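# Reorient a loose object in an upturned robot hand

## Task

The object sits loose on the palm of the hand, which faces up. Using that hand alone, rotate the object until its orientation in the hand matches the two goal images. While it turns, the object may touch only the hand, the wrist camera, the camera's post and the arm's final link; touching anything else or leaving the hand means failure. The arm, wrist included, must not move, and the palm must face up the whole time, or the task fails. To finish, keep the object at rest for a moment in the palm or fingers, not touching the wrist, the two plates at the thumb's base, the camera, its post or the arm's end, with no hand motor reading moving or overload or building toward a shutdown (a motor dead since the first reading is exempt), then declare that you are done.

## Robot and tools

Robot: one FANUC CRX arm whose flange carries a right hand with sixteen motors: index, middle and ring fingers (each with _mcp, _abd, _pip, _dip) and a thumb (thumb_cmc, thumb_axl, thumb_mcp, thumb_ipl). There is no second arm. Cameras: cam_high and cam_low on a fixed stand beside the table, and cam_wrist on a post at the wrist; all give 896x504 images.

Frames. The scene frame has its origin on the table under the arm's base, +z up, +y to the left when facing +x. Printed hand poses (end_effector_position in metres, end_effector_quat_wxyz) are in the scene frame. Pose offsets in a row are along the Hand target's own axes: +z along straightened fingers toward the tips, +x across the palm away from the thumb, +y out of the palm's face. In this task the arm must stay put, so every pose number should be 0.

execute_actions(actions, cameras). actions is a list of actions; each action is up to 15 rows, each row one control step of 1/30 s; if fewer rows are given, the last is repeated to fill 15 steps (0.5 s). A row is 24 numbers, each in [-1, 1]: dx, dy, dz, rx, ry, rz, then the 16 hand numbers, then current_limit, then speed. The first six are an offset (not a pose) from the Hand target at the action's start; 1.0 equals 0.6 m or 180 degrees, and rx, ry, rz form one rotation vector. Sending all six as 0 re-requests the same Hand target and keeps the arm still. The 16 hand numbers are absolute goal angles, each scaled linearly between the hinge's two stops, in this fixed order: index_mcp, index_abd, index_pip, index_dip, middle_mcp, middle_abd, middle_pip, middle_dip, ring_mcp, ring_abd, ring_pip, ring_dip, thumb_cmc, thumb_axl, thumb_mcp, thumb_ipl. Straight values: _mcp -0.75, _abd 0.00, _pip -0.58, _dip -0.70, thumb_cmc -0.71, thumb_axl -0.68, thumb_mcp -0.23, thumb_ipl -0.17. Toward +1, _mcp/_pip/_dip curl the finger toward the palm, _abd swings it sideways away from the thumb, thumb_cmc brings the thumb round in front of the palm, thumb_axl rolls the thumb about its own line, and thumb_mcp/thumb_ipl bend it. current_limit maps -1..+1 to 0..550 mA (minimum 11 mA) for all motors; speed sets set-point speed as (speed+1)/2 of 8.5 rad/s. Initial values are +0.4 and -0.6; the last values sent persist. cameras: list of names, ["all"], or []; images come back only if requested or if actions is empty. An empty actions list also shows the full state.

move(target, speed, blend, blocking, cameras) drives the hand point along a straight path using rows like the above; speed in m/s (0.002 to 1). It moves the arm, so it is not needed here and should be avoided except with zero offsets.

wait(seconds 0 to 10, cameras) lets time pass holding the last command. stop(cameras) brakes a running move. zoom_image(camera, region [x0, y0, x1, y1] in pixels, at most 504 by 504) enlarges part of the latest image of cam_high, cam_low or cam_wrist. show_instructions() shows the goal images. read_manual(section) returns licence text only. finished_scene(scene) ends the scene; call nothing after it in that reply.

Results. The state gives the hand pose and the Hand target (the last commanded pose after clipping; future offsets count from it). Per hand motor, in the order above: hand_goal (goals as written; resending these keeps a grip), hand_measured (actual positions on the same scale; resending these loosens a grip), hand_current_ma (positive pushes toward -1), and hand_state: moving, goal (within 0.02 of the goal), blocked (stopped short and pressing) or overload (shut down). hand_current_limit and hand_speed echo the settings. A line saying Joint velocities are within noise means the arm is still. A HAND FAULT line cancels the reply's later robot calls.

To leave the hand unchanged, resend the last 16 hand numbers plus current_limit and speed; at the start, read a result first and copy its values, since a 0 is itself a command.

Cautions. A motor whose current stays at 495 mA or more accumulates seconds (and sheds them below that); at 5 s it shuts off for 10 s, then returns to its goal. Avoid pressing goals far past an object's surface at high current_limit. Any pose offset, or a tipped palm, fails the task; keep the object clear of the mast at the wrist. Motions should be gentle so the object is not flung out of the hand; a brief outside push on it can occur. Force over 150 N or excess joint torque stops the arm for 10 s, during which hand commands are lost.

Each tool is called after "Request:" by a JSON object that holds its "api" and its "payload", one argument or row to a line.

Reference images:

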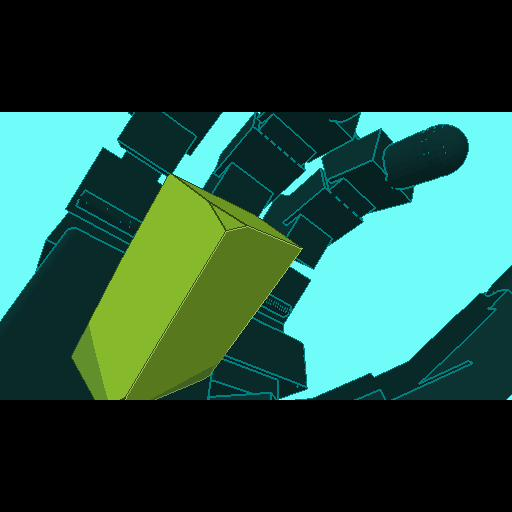

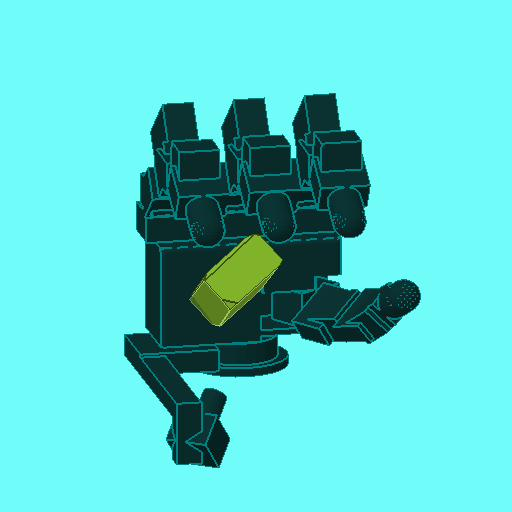

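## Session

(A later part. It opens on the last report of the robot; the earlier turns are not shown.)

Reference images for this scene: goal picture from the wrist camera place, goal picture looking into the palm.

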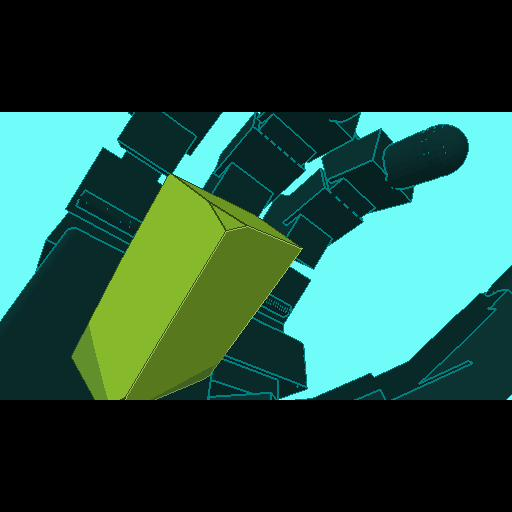

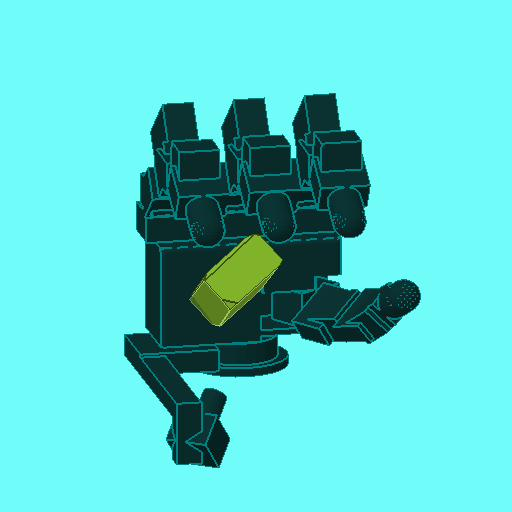

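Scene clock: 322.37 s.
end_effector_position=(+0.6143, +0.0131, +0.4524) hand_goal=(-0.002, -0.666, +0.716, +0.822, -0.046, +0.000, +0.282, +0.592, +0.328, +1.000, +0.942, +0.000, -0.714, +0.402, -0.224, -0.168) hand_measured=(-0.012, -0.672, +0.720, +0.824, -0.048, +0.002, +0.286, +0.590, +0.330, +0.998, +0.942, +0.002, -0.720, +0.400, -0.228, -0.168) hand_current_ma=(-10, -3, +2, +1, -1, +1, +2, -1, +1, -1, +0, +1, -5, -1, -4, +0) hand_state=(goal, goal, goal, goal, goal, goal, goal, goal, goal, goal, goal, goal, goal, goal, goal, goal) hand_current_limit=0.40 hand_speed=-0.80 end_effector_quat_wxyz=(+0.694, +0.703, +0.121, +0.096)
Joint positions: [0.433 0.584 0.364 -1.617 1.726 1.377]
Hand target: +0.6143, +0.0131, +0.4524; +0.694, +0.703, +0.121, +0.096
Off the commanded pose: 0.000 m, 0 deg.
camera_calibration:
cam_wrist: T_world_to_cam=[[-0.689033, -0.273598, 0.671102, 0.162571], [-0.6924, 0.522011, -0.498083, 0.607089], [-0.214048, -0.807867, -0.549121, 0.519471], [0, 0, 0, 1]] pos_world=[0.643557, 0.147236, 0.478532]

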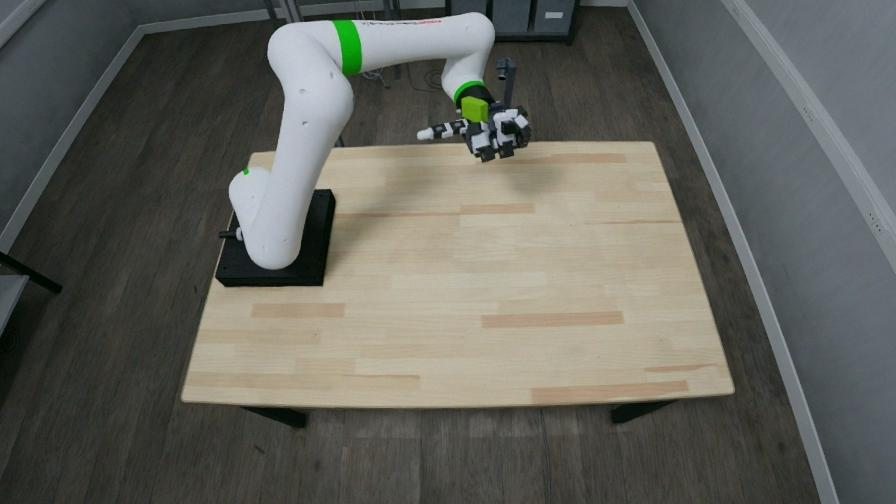

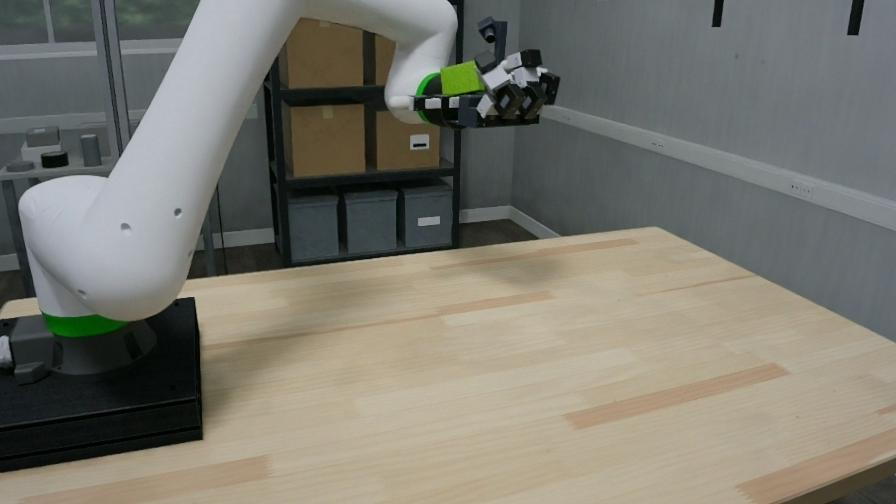

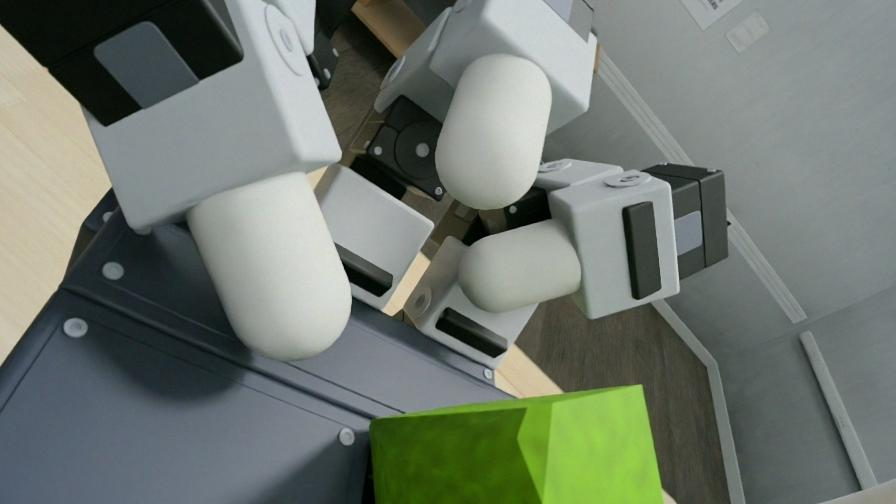

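Request:
{"api": "zoom_image", "payload": {
  "camera": "cam_wrist",
  "region": [330, 350, 730, 504]
}}

Request:
{"api": "zoom_image", "payload": {
  "camera": "cam_low",
  "region": [400, 20, 580, 140]
}}

Request:
{"api": "zoom_image", "payload": {
  "camera": "cam_high",
  "region": [450, 80, 510, 140]
}}

Scaled by 1.260 from the camera's 896x504 image, which has a finer 1280x720 frame.

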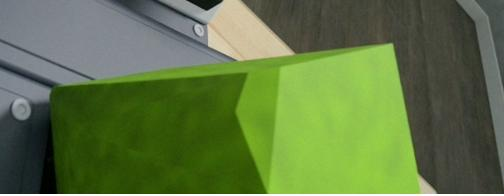

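Scaled by 2.800 from the camera's 896x504 image, which has a finer 1280x720 frame.

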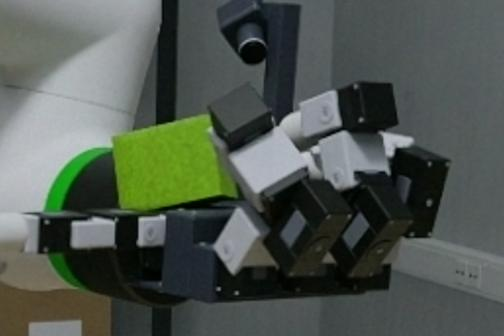

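Scaled by 8.400 from the camera's 896x504 image, which has a finer 1280x720 frame.

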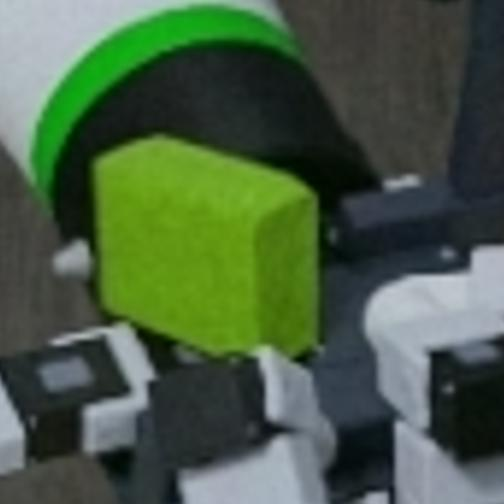

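Request:
{"api": "zoom_image", "payload": {
  "camera": "cam_wrist",
  "region": [490, 370, 670, 504]
}}

Request:
{"api": "zoom_image", "payload": {
  "camera": "cam_wrist",
  "region": [350, 380, 550, 504]
}}

Scaled by 2.800 from the camera's 896x504 image, which has a finer 1280x720 frame.

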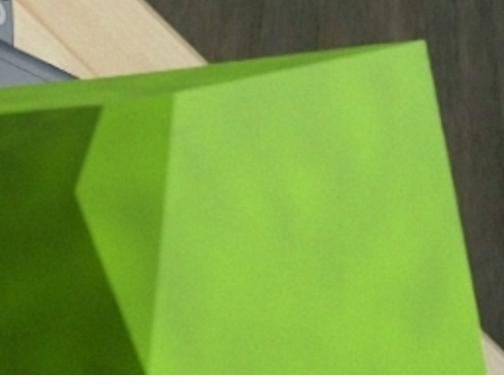

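Scaled by 2.520 from the camera's 896x504 image, which has a finer 1280x720 frame.

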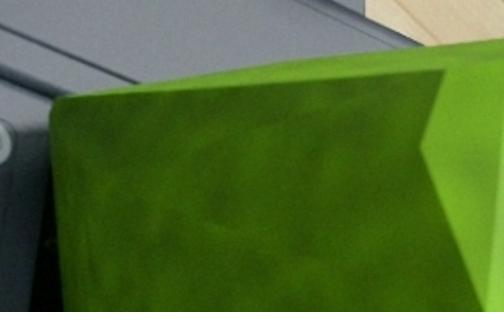

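Request:
{"api": "execute_actions", "payload": {
  "actions": [
    [[0,0,0,0,0,0,0.3425,-0.1333,-0.362,0.6087,0.3425,0.1333,-0.362,0.6087,0.4315,-0.15,0.7328,0.0014,-0.7143,0.4012,-0.2247,-0.1676,0.4,-0.6]],
    [[0,0,0,0,0,0,0.3425,-0.1333,-0.362,0.6087,0.3425,0.1333,-0.362,0.6087,0.4315,-0.15,0.7328,0.0014,-0.7143,0.4012,-0.2247,-0.1676,0.4,-0.6]],
    [[0,0,0,0,0,0,0.8,-0.1333,-0.362,0.8304,0.8,0.1333,-0.362,0.8304,0.4315,-0.15,0.7328,0.0014,-0.7143,0.4012,-0.2247,-0.1676,0.4,-0.75]]
  ],
  "cameras": ["cam_wrist", "cam_high", "cam_low"]
}}

Request:
{"api": "zoom_image", "payload": {
  "camera": "cam_high",
  "region": [445, 75, 535, 165]
}}

Request:
{"api": "zoom_image", "payload": {
  "camera": "cam_low",
  "region": [400, 20, 580, 140]
}}

Scene clock: 337.50 s.
end_effector_position=(+0.6143, +0.0131, +0.4524) hand_goal=(+0.800, -0.134, -0.362, +0.830, +0.800, +0.134, -0.362, +0.830, +0.432, -0.150, +0.732, +0.002, -0.714, +0.402, -0.224, -0.168) hand_measured=(+0.800, -0.138, -0.358, +0.828, +0.798, +0.134, -0.360, +0.828, +0.430, -0.148, +0.738, +0.002, -0.722, +0.400, -0.228, -0.168) hand_current_ma=(+0, -2, +2, -1, -1, +0, +1, -1, -1, +1, +5, +0, -6, -1, -4, +0) hand_state=(goal, goal, goal, goal, goal, goal, goal, goal, goal, goal, goal, goal, goal, goal, goal, goal) hand_current_limit=0.40 hand_speed=-0.75 end_effector_quat_wxyz=(+0.694, +0.703, +0.121, +0.096)
Joint positions: [0.433 0.584 0.364 -1.617 1.726 1.377]
Hand target: +0.6143, +0.0131, +0.4524; +0.694, +0.703, +0.121, +0.096
Off the commanded pose: 0.000 m, 0 deg.
camera_calibration:
cam_wrist: T_world_to_cam=[[-0.689033, -0.273598, 0.671102, 0.162571], [-0.6924, 0.522011, -0.498083, 0.607089], [-0.214048, -0.807867, -0.549121, 0.519471], [0, 0, 0, 1]] pos_world=[0.643557, 0.147236, 0.478532]

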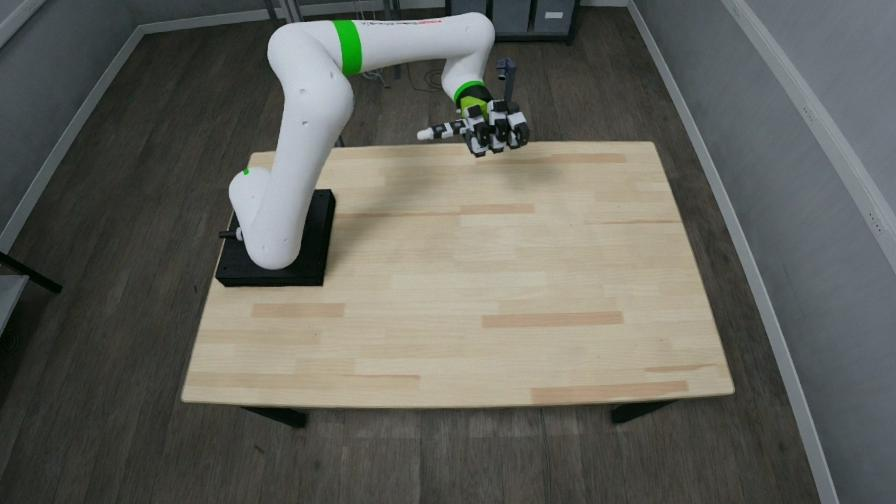

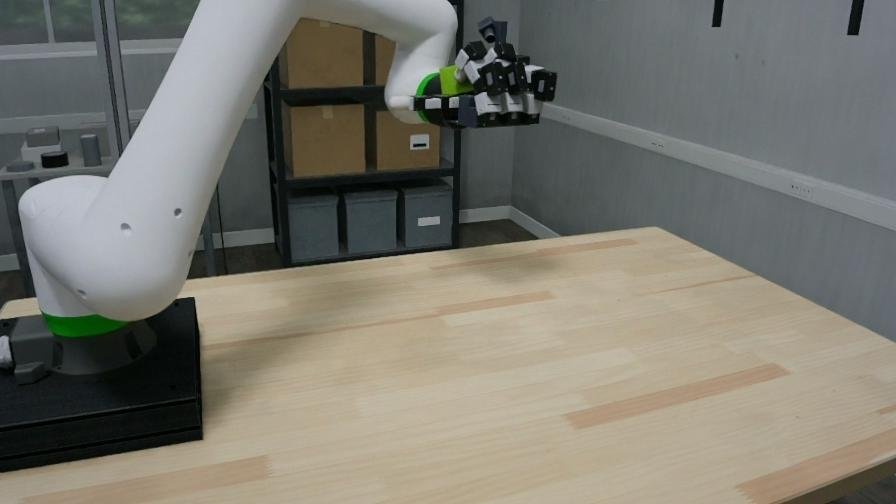

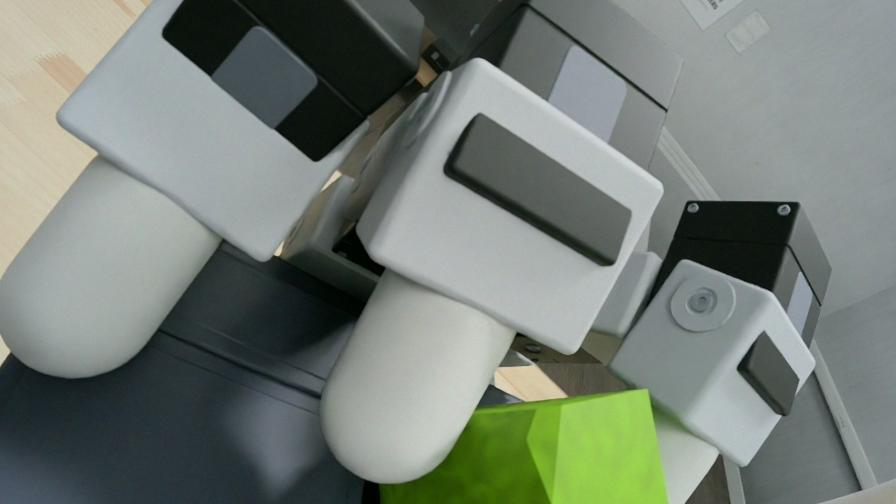

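Scaled by 5.600 from the camera's 896x504 image, which has a finer 1280x720 frame.

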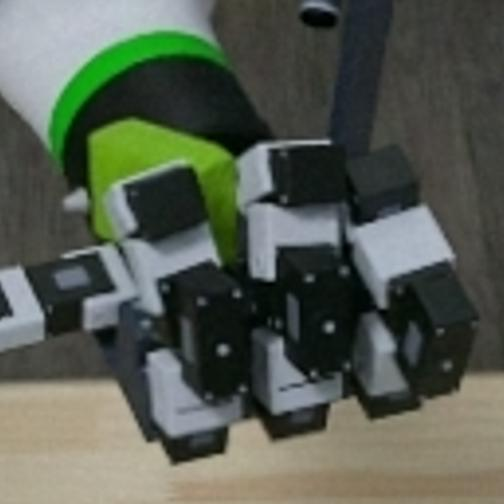

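Scaled by 2.800 from the camera's 896x504 image, which has a finer 1280x720 frame.

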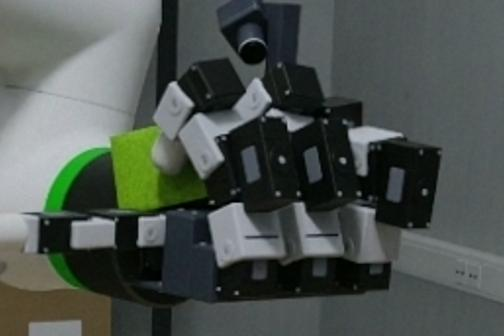

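Request:
{"api": "execute_actions", "payload": {
  "actions": [
    [[0,0,0,0,0,0, 0.8,0.12,-0.362,0.8304, 0.8,-0.12,-0.362,0.8304, 0.4315,-0.15,0.7328,0.0014, -0.7143,0.4012,-0.2247,-0.1676, 0.40,-0.85]]
  ],
  "cameras": ["all"]
}}

Scene clock: 341.60 s.
end_effector_position=(+0.6143, +0.0131, +0.4524) hand_goal=(+0.800, +0.120, -0.362, +0.830, +0.800, -0.120, -0.362, +0.830, +0.432, -0.150, +0.732, +0.002, -0.714, +0.402, -0.224, -0.168) hand_measured=(+0.802, -0.062, -0.364, +0.828, +0.798, +0.052, -0.364, +0.828, +0.430, -0.148, +0.738, +0.002, -0.722, +0.400, -0.228, -0.168) hand_current_ma=(+1, -385, -1, -1, -1, +384, -1, -1, -1, +1, +5, +0, -6, -1, -4, +0) hand_state=(goal, blocked, goal, goal, goal, blocked, goal, goal, goal, goal, goal, goal, goal, goal, goal, goal) hand_current_limit=0.40 hand_speed=-0.85 end_effector_quat_wxyz=(+0.694, +0.703, +0.121, +0.096)
Joint positions: [0.433 0.584 0.364 -1.617 1.726 1.377]
Hand target: +0.6143, +0.0131, +0.4524; +0.694, +0.703, +0.121, +0.096
Off the commanded pose: 0.000 m, 0 deg.
camera_calibration:
cam_wrist: T_world_to_cam=[[-0.689033, -0.273598, 0.671102, 0.162571], [-0.6924, 0.522011, -0.498083, 0.607089], [-0.214048, -0.807867, -0.549121, 0.519471], [0, 0, 0, 1]] pos_world=[0.643557, 0.147236, 0.478532]

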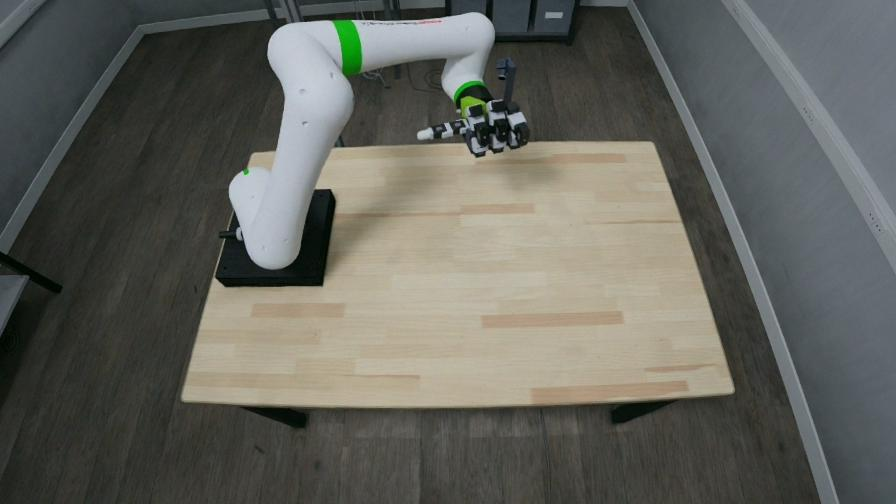

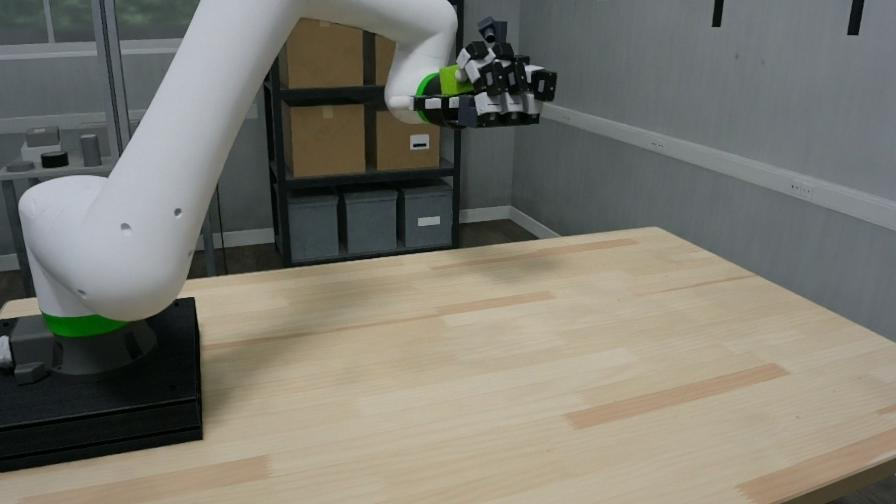

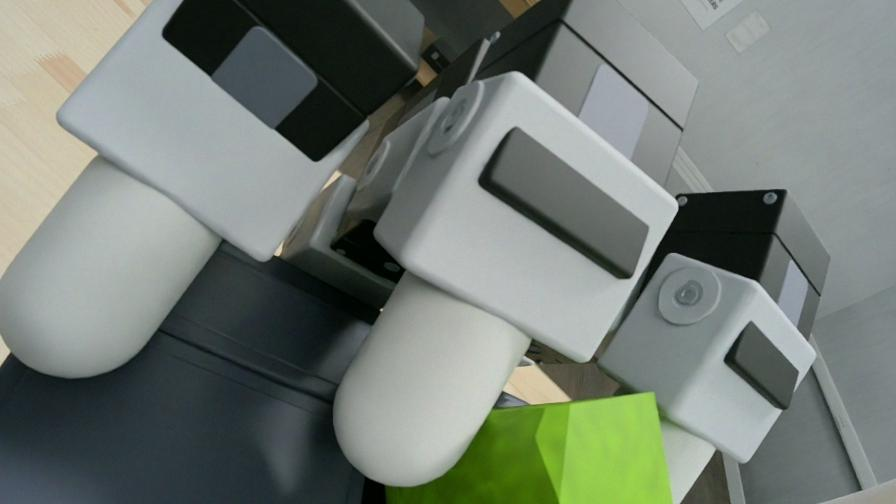

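Request:
{"api": "zoom_image", "payload": {
  "camera": "cam_wrist",
  "region": [350, 340, 750, 504]
}}

Request:
{"api": "zoom_image", "payload": {
  "camera": "cam_low",
  "region": [400, 20, 580, 140]
}}

Request:
{"api": "zoom_image", "payload": {
  "camera": "cam_high",
  "region": [420, 50, 550, 170]
}}

Scaled by 1.260 from the camera's 896x504 image, which has a finer 1280x720 frame.

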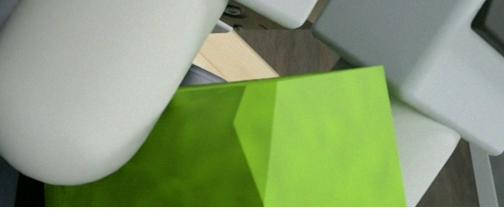

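Scaled by 2.800 from the camera's 896x504 image, which has a finer 1280x720 frame.

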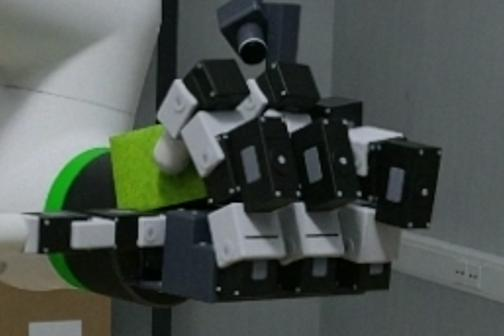

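Scaled by 3.877 from the camera's 896x504 image, which has a finer 1280x720 frame.

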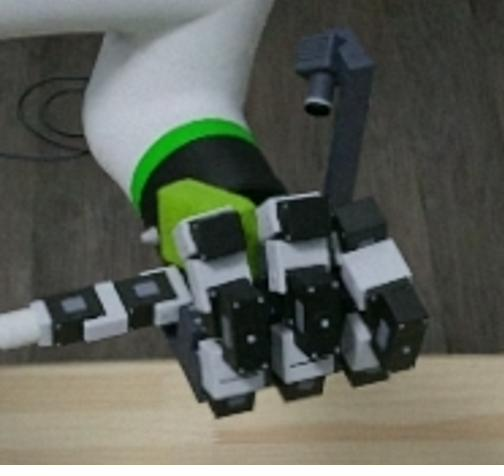

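Request:
{"api": "zoom_image", "payload": {
  "camera": "cam_high",
  "region": [450, 85, 500, 135]
}}

Request:
{"api": "zoom_image", "payload": {
  "camera": "cam_low",
  "region": [430, 50, 490, 110]
}}

Scaled by 10.080 from the camera's 896x504 image, which has a finer 1280x720 frame.

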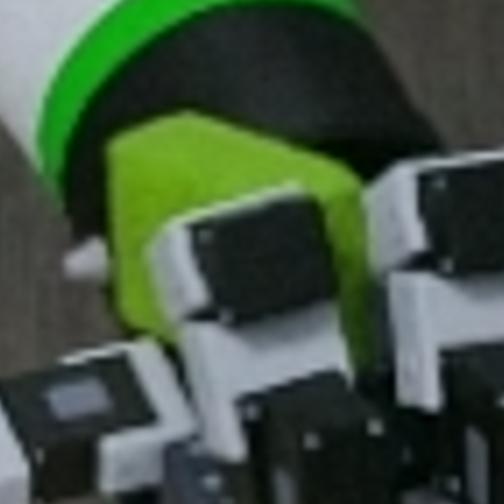

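Scaled by 8.400 from the camera's 896x504 image, which has a finer 1280x720 frame.

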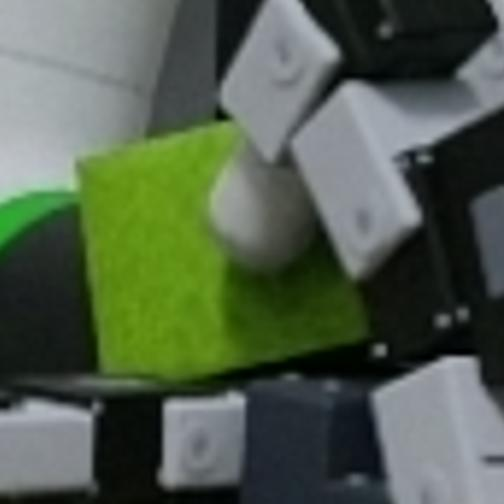

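Request:
{"api": "zoom_image", "payload": {
  "camera": "cam_wrist",
  "region": [480, 380, 700, 504]
}}

Scaled by 2.291 from the camera's 896x504 image, which has a finer 1280x720 frame.

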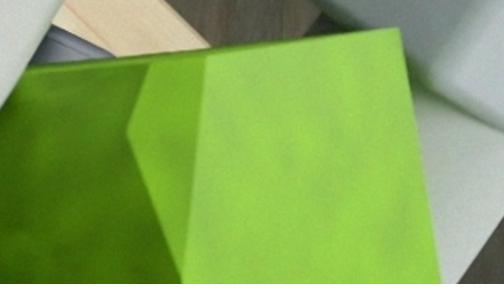

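Request:
{"api": "execute_actions", "payload": {
  "actions": [
    [[0,0,0,0,0,0, 0.5726,0.09,-0.165,0.968, 0.5726,-0.09,-0.165,0.968, 0.4315,-0.15,0.7328,0.0014, -0.7143,0.4012,-0.2247,-0.1676, 0.40,-0.88]]
  ],
  "cameras": ["all"]
}}

Request:
{"api": "zoom_image", "payload": {
  "camera": "cam_high",
  "region": [450, 80, 510, 130]
}}

Request:
{"api": "zoom_image", "payload": {
  "camera": "cam_low",
  "region": [430, 45, 500, 110]
}}

Scene clock: 354.03 s.
end_effector_position=(+0.6143, +0.0131, +0.4524) hand_goal=(+0.572, +0.090, -0.166, +0.968, +0.572, -0.090, -0.166, +0.968, +0.432, -0.150, +0.732, +0.002, -0.714, +0.402, -0.224, -0.168) hand_measured=(+0.614, -0.062, -0.208, +0.920, +0.562, +0.030, -0.162, +0.982, +0.430, -0.148, +0.738, +0.002, -0.722, +0.400, -0.228, -0.168) hand_current_ma=(+82, -385, -73, -94, -9, +292, +2, +16, -1, +1, +5, +0, -6, -1, -4, +0) hand_state=(blocked, blocked, blocked, blocked, goal, blocked, goal, goal, goal, goal, goal, goal, goal, goal, goal, goal) hand_current_limit=0.40 hand_speed=-0.88 end_effector_quat_wxyz=(+0.694, +0.703, +0.121, +0.096)
Joint positions: [0.433 0.584 0.364 -1.617 1.726 1.377]
Hand target: +0.6143, +0.0131, +0.4524; +0.694, +0.703, +0.121, +0.096
Off the commanded pose: 0.000 m, 0 deg.
camera_calibration:
cam_wrist: T_world_to_cam=[[-0.689033, -0.273598, 0.671102, 0.162571], [-0.6924, 0.522011, -0.498083, 0.607089], [-0.214048, -0.807867, -0.549121, 0.519471], [0, 0, 0, 1]] pos_world=[0.643557, 0.147236, 0.478532]

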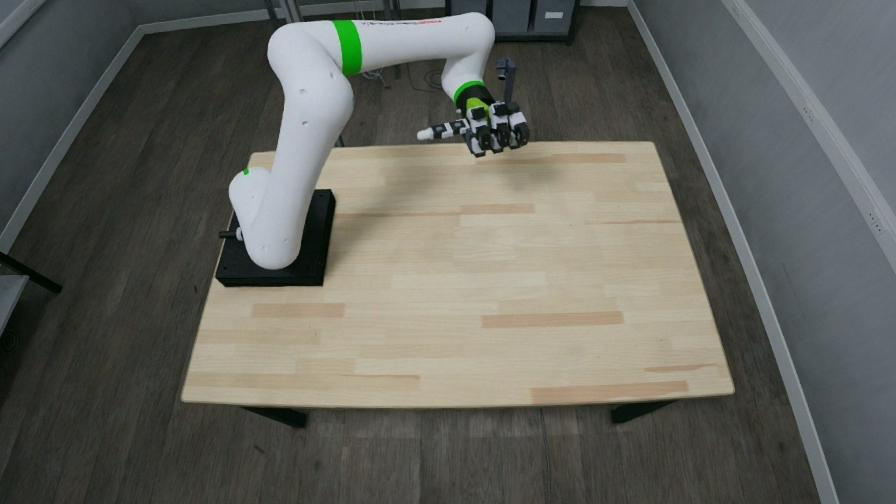

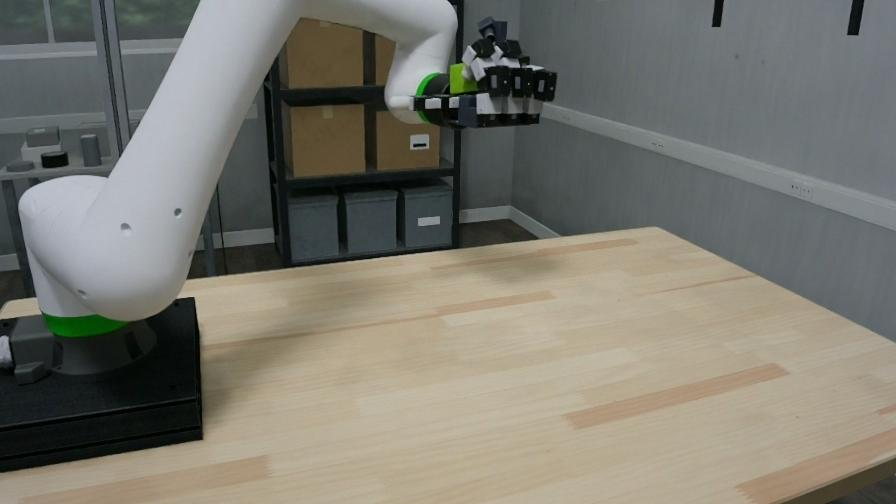

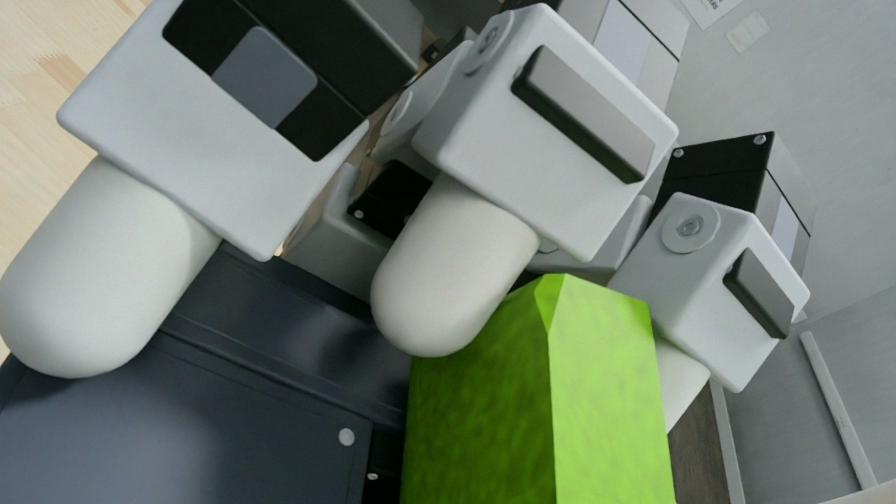

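Scaled by 8.400 from the camera's 896x504 image, which has a finer 1280x720 frame.

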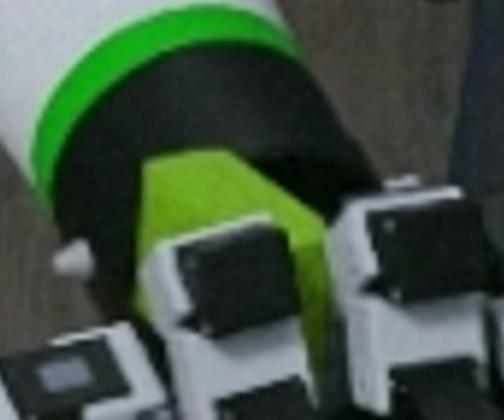

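Scaled by 7.200 from the camera's 896x504 image, which has a finer 1280x720 frame.

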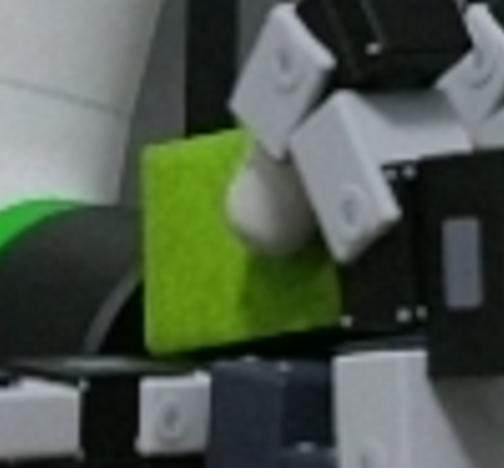

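Request:
{"api": "zoom_image", "payload": {
  "camera": "cam_wrist",
  "region": [390, 250, 700, 504]
}}

Request:
{"api": "zoom_image", "payload": {
  "camera": "cam_wrist",
  "region": [500, 255, 620, 355]
}}

Scaled by 1.626 from the camera's 896x504 image, which has a finer 1280x720 frame.

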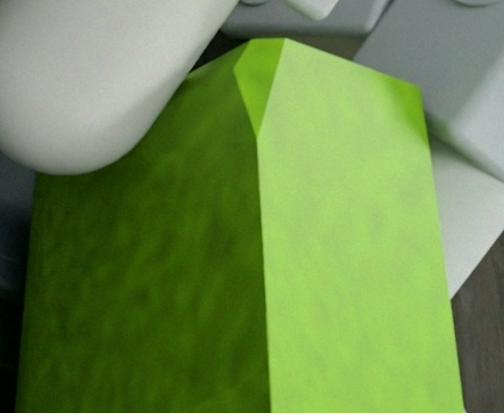

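Scaled by 4.200 from the camera's 896x504 image, which has a finer 1280x720 frame.

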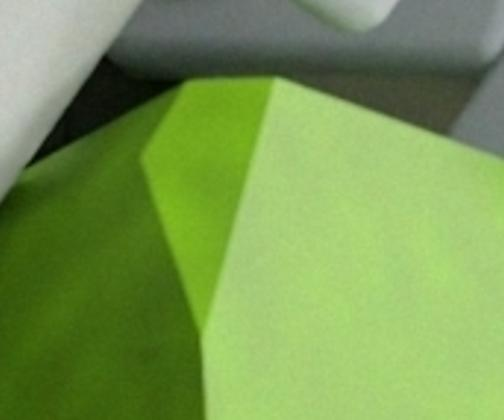

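Request:
{"api": "zoom_image", "payload": {
  "camera": "cam_wrist",
  "region": [440, 260, 580, 350]
}}

Scaled by 3.600 from the camera's 896x504 image, which has a finer 1280x720 frame.

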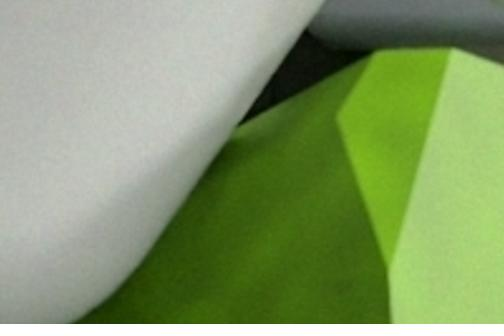

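Request:
{"api": "zoom_image", "payload": {
  "camera": "cam_wrist",
  "region": [600, 270, 700, 370]
}}

Request:
{"api": "show_instructions", "payload": {

}}

Scaled by 5.040 from the camera's 896x504 image, which has a finer 1280x720 frame.

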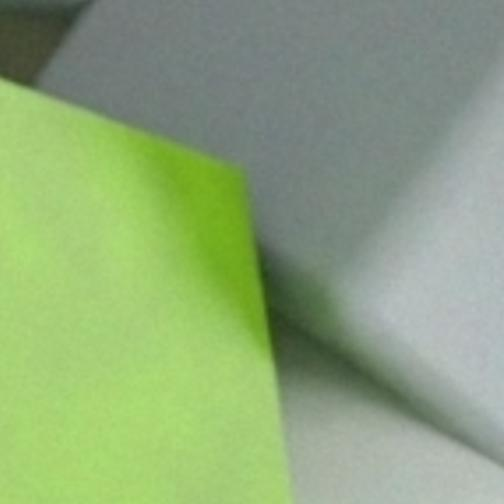

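Reference images for this scene: goal picture from the wrist camera place, goal picture looking into the palm.

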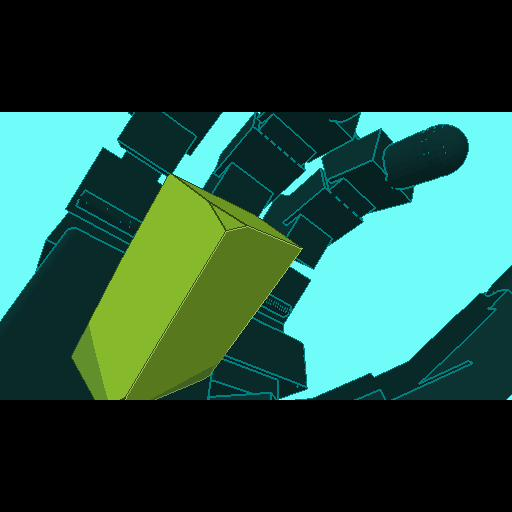

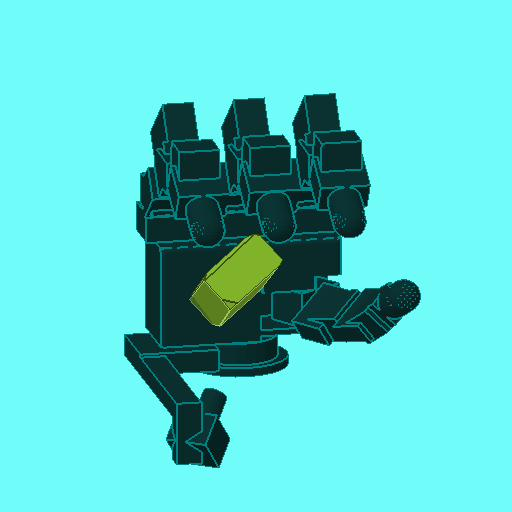

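Request:
{"api": "zoom_image", "payload": {
  "camera": "cam_low",
  "region": [444, 58, 492, 100]
}}

Request:
{"api": "zoom_image", "payload": {
  "camera": "cam_high",
  "region": [462, 92, 498, 128]
}}

Scaled by 10.500 from the camera's 896x504 image, which has a finer 1280x720 frame.

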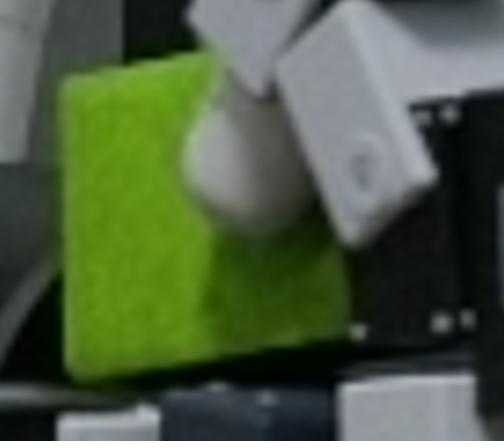

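Scaled by 14.000 from the camera's 896x504 image, which has a finer 1280x720 frame.

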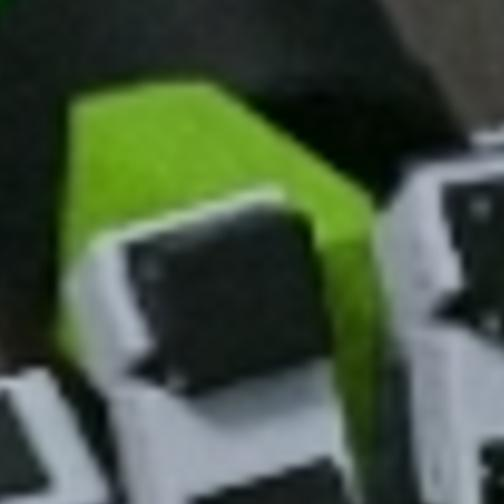

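Request:
{"api": "execute_actions", "payload": {
  "actions": [
    [[0,0,0,0,0,0, 0.6137,-0.1333,-0.2073,0.920, 0.5617,0.1333,-0.162,0.982, 0.4315,-0.15,0.7328,0.0014, -0.7143,0.4012,-0.2247,-0.1676, 0.40,-0.85]],
    [[0,0,0,0,0,0, 0.3425,-0.1333,-0.362,0.6087, 0.3425,0.1333,-0.362,0.6087, 0.4315,-0.15,0.7328,0.0014, -0.7143,0.4012,-0.2247,-0.1676, 0.40,-0.75]]
  ],
  "cameras": ["all"]
}}

Request:
{"api": "zoom_image", "payload": {
  "camera": "cam_wrist",
  "region": [390, 240, 700, 504]
}}

Request:
{"api": "zoom_image", "payload": {
  "camera": "cam_low",
  "region": [444, 58, 492, 100]
}}

Request:
{"api": "zoom_image", "payload": {
  "camera": "cam_high",
  "region": [462, 92, 498, 128]
}}

Scene clock: 376.67 s.
end_effector_position=(+0.6143, +0.0131, +0.4524) hand_goal=(+0.342, -0.134, -0.362, +0.608, +0.342, +0.134, -0.362, +0.608, +0.432, -0.150, +0.732, +0.002, -0.714, +0.402, -0.224, -0.168) hand_measured=(+0.342, -0.132, -0.358, +0.612, +0.342, +0.132, -0.360, +0.612, +0.430, -0.148, +0.738, +0.002, -0.722, +0.400, -0.228, -0.168) hand_current_ma=(+0, +0, +2, +2, +0, -1, +1, +2, -1, +1, +5, +0, -6, -1, -4, +0) hand_state=(goal, goal, goal, goal, goal, goal, goal, goal, goal, goal, goal, goal, goal, goal, goal, goal) hand_current_limit=0.40 hand_speed=-0.75 end_effector_quat_wxyz=(+0.694, +0.703, +0.121, +0.096)
Joint positions: [0.433 0.584 0.364 -1.617 1.726 1.377]
Hand target: +0.6143, +0.0131, +0.4524; +0.694, +0.703, +0.121, +0.096
Off the commanded pose: 0.000 m, 0 deg.
camera_calibration:
cam_wrist: T_world_to_cam=[[-0.689033, -0.273598, 0.671102, 0.162571], [-0.6924, 0.522011, -0.498083, 0.607089], [-0.214048, -0.807867, -0.549121, 0.519471], [0, 0, 0, 1]] pos_world=[0.643557, 0.147236, 0.478532]

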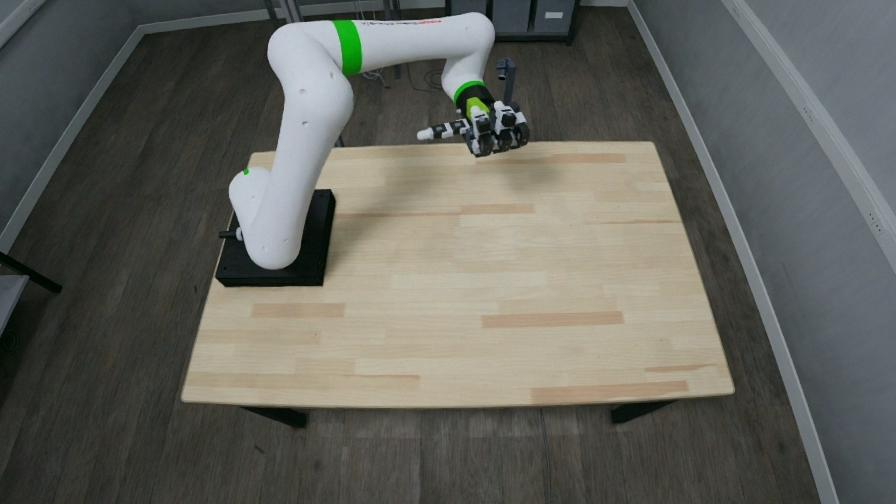

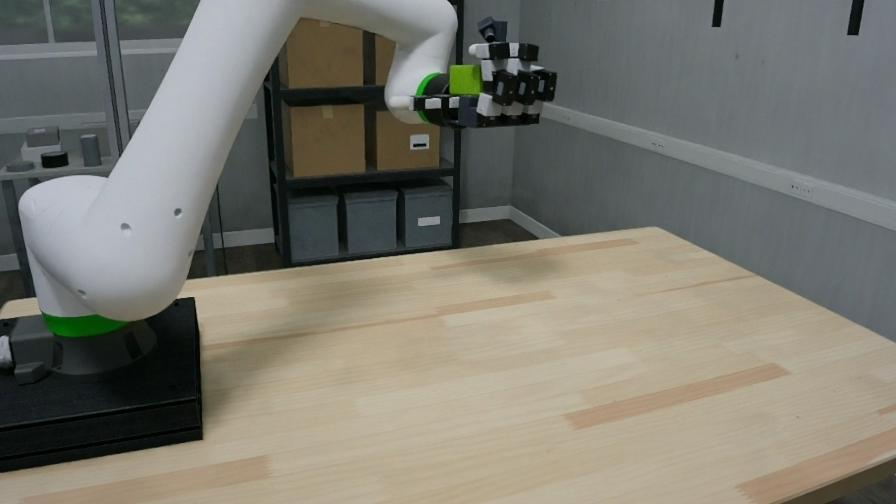

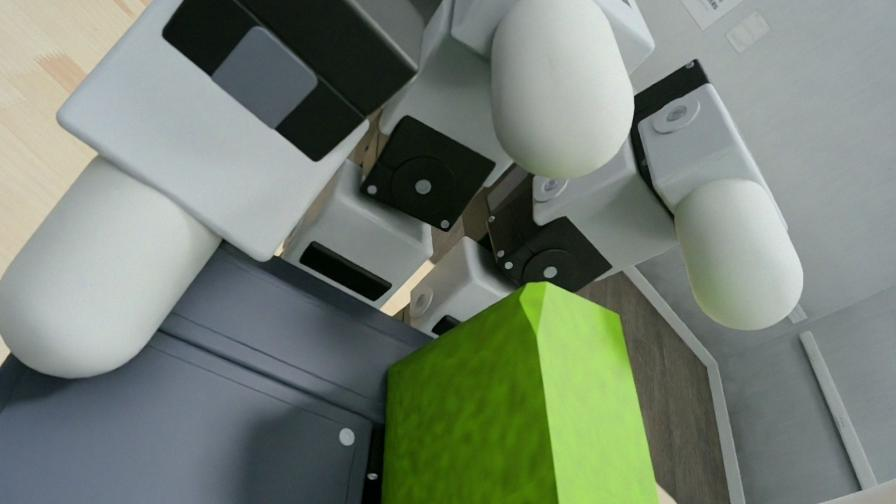

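Scaled by 1.626 from the camera's 896x504 image, which has a finer 1280x720 frame.

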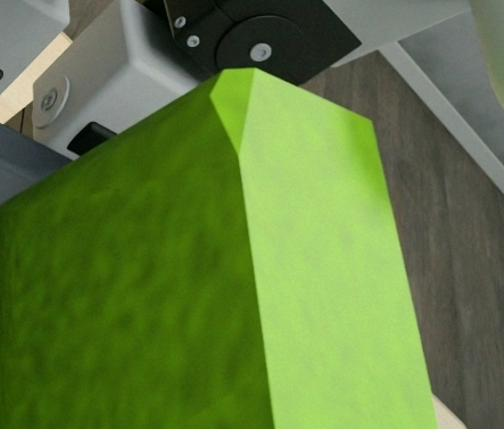

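Scaled by 10.500 from the camera's 896x504 image, which has a finer 1280x720 frame.

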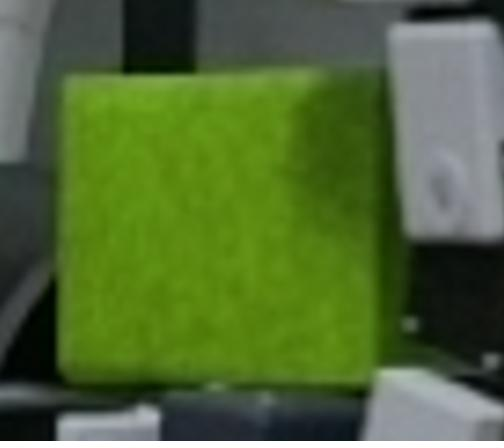

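Scaled by 14.000 from the camera's 896x504 image, which has a finer 1280x720 frame.

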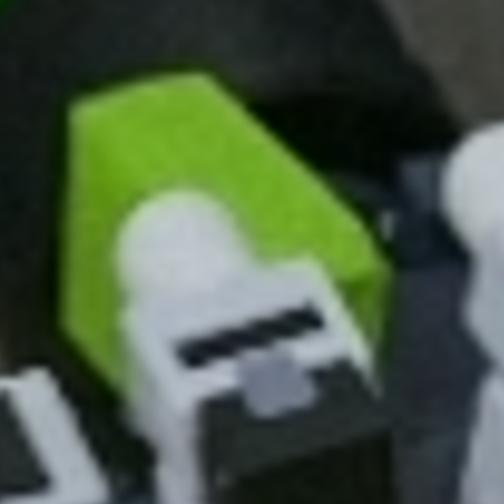

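Request:
{"api": "zoom_image", "payload": {
  "camera": "cam_wrist",
  "region": [380, 270, 560, 400]
}}

Request:
{"api": "zoom_image", "payload": {
  "camera": "cam_wrist",
  "region": [490, 270, 580, 345]
}}

Scaled by 2.800 from the camera's 896x504 image, which has a finer 1280x720 frame.

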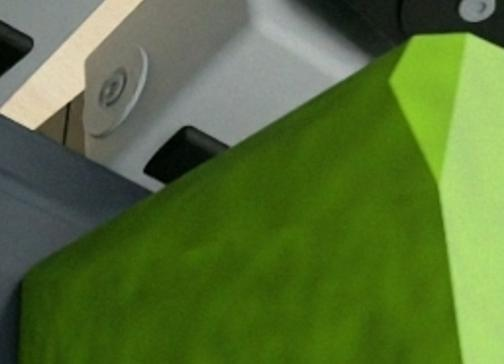

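Scaled by 5.600 from the camera's 896x504 image, which has a finer 1280x720 frame.

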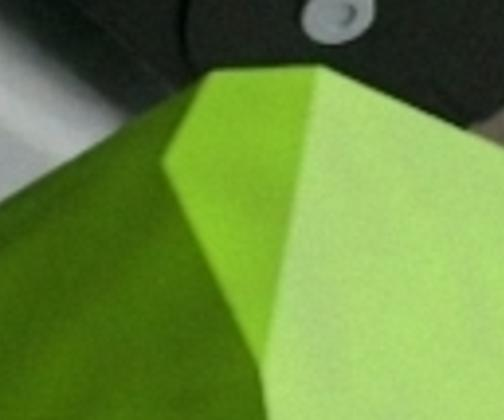

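Request:
{"api": "zoom_image", "payload": {
  "camera": "cam_wrist",
  "region": [380, 340, 460, 400]
}}

Request:
{"api": "zoom_image", "payload": {
  "camera": "cam_wrist",
  "region": [430, 280, 540, 350]
}}

Scaled by 6.300 from the camera's 896x504 image, which has a finer 1280x720 frame.

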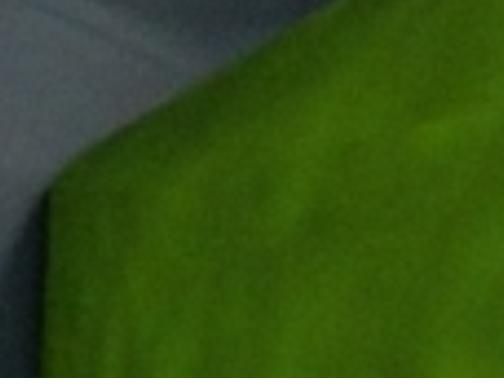

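Scaled by 4.582 from the camera's 896x504 image, which has a finer 1280x720 frame.

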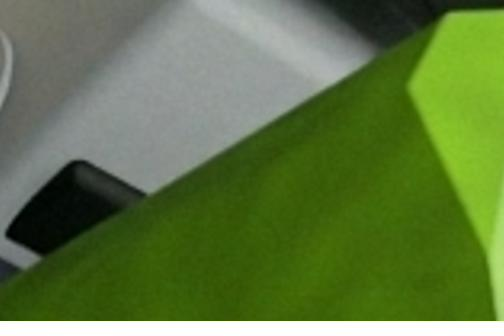

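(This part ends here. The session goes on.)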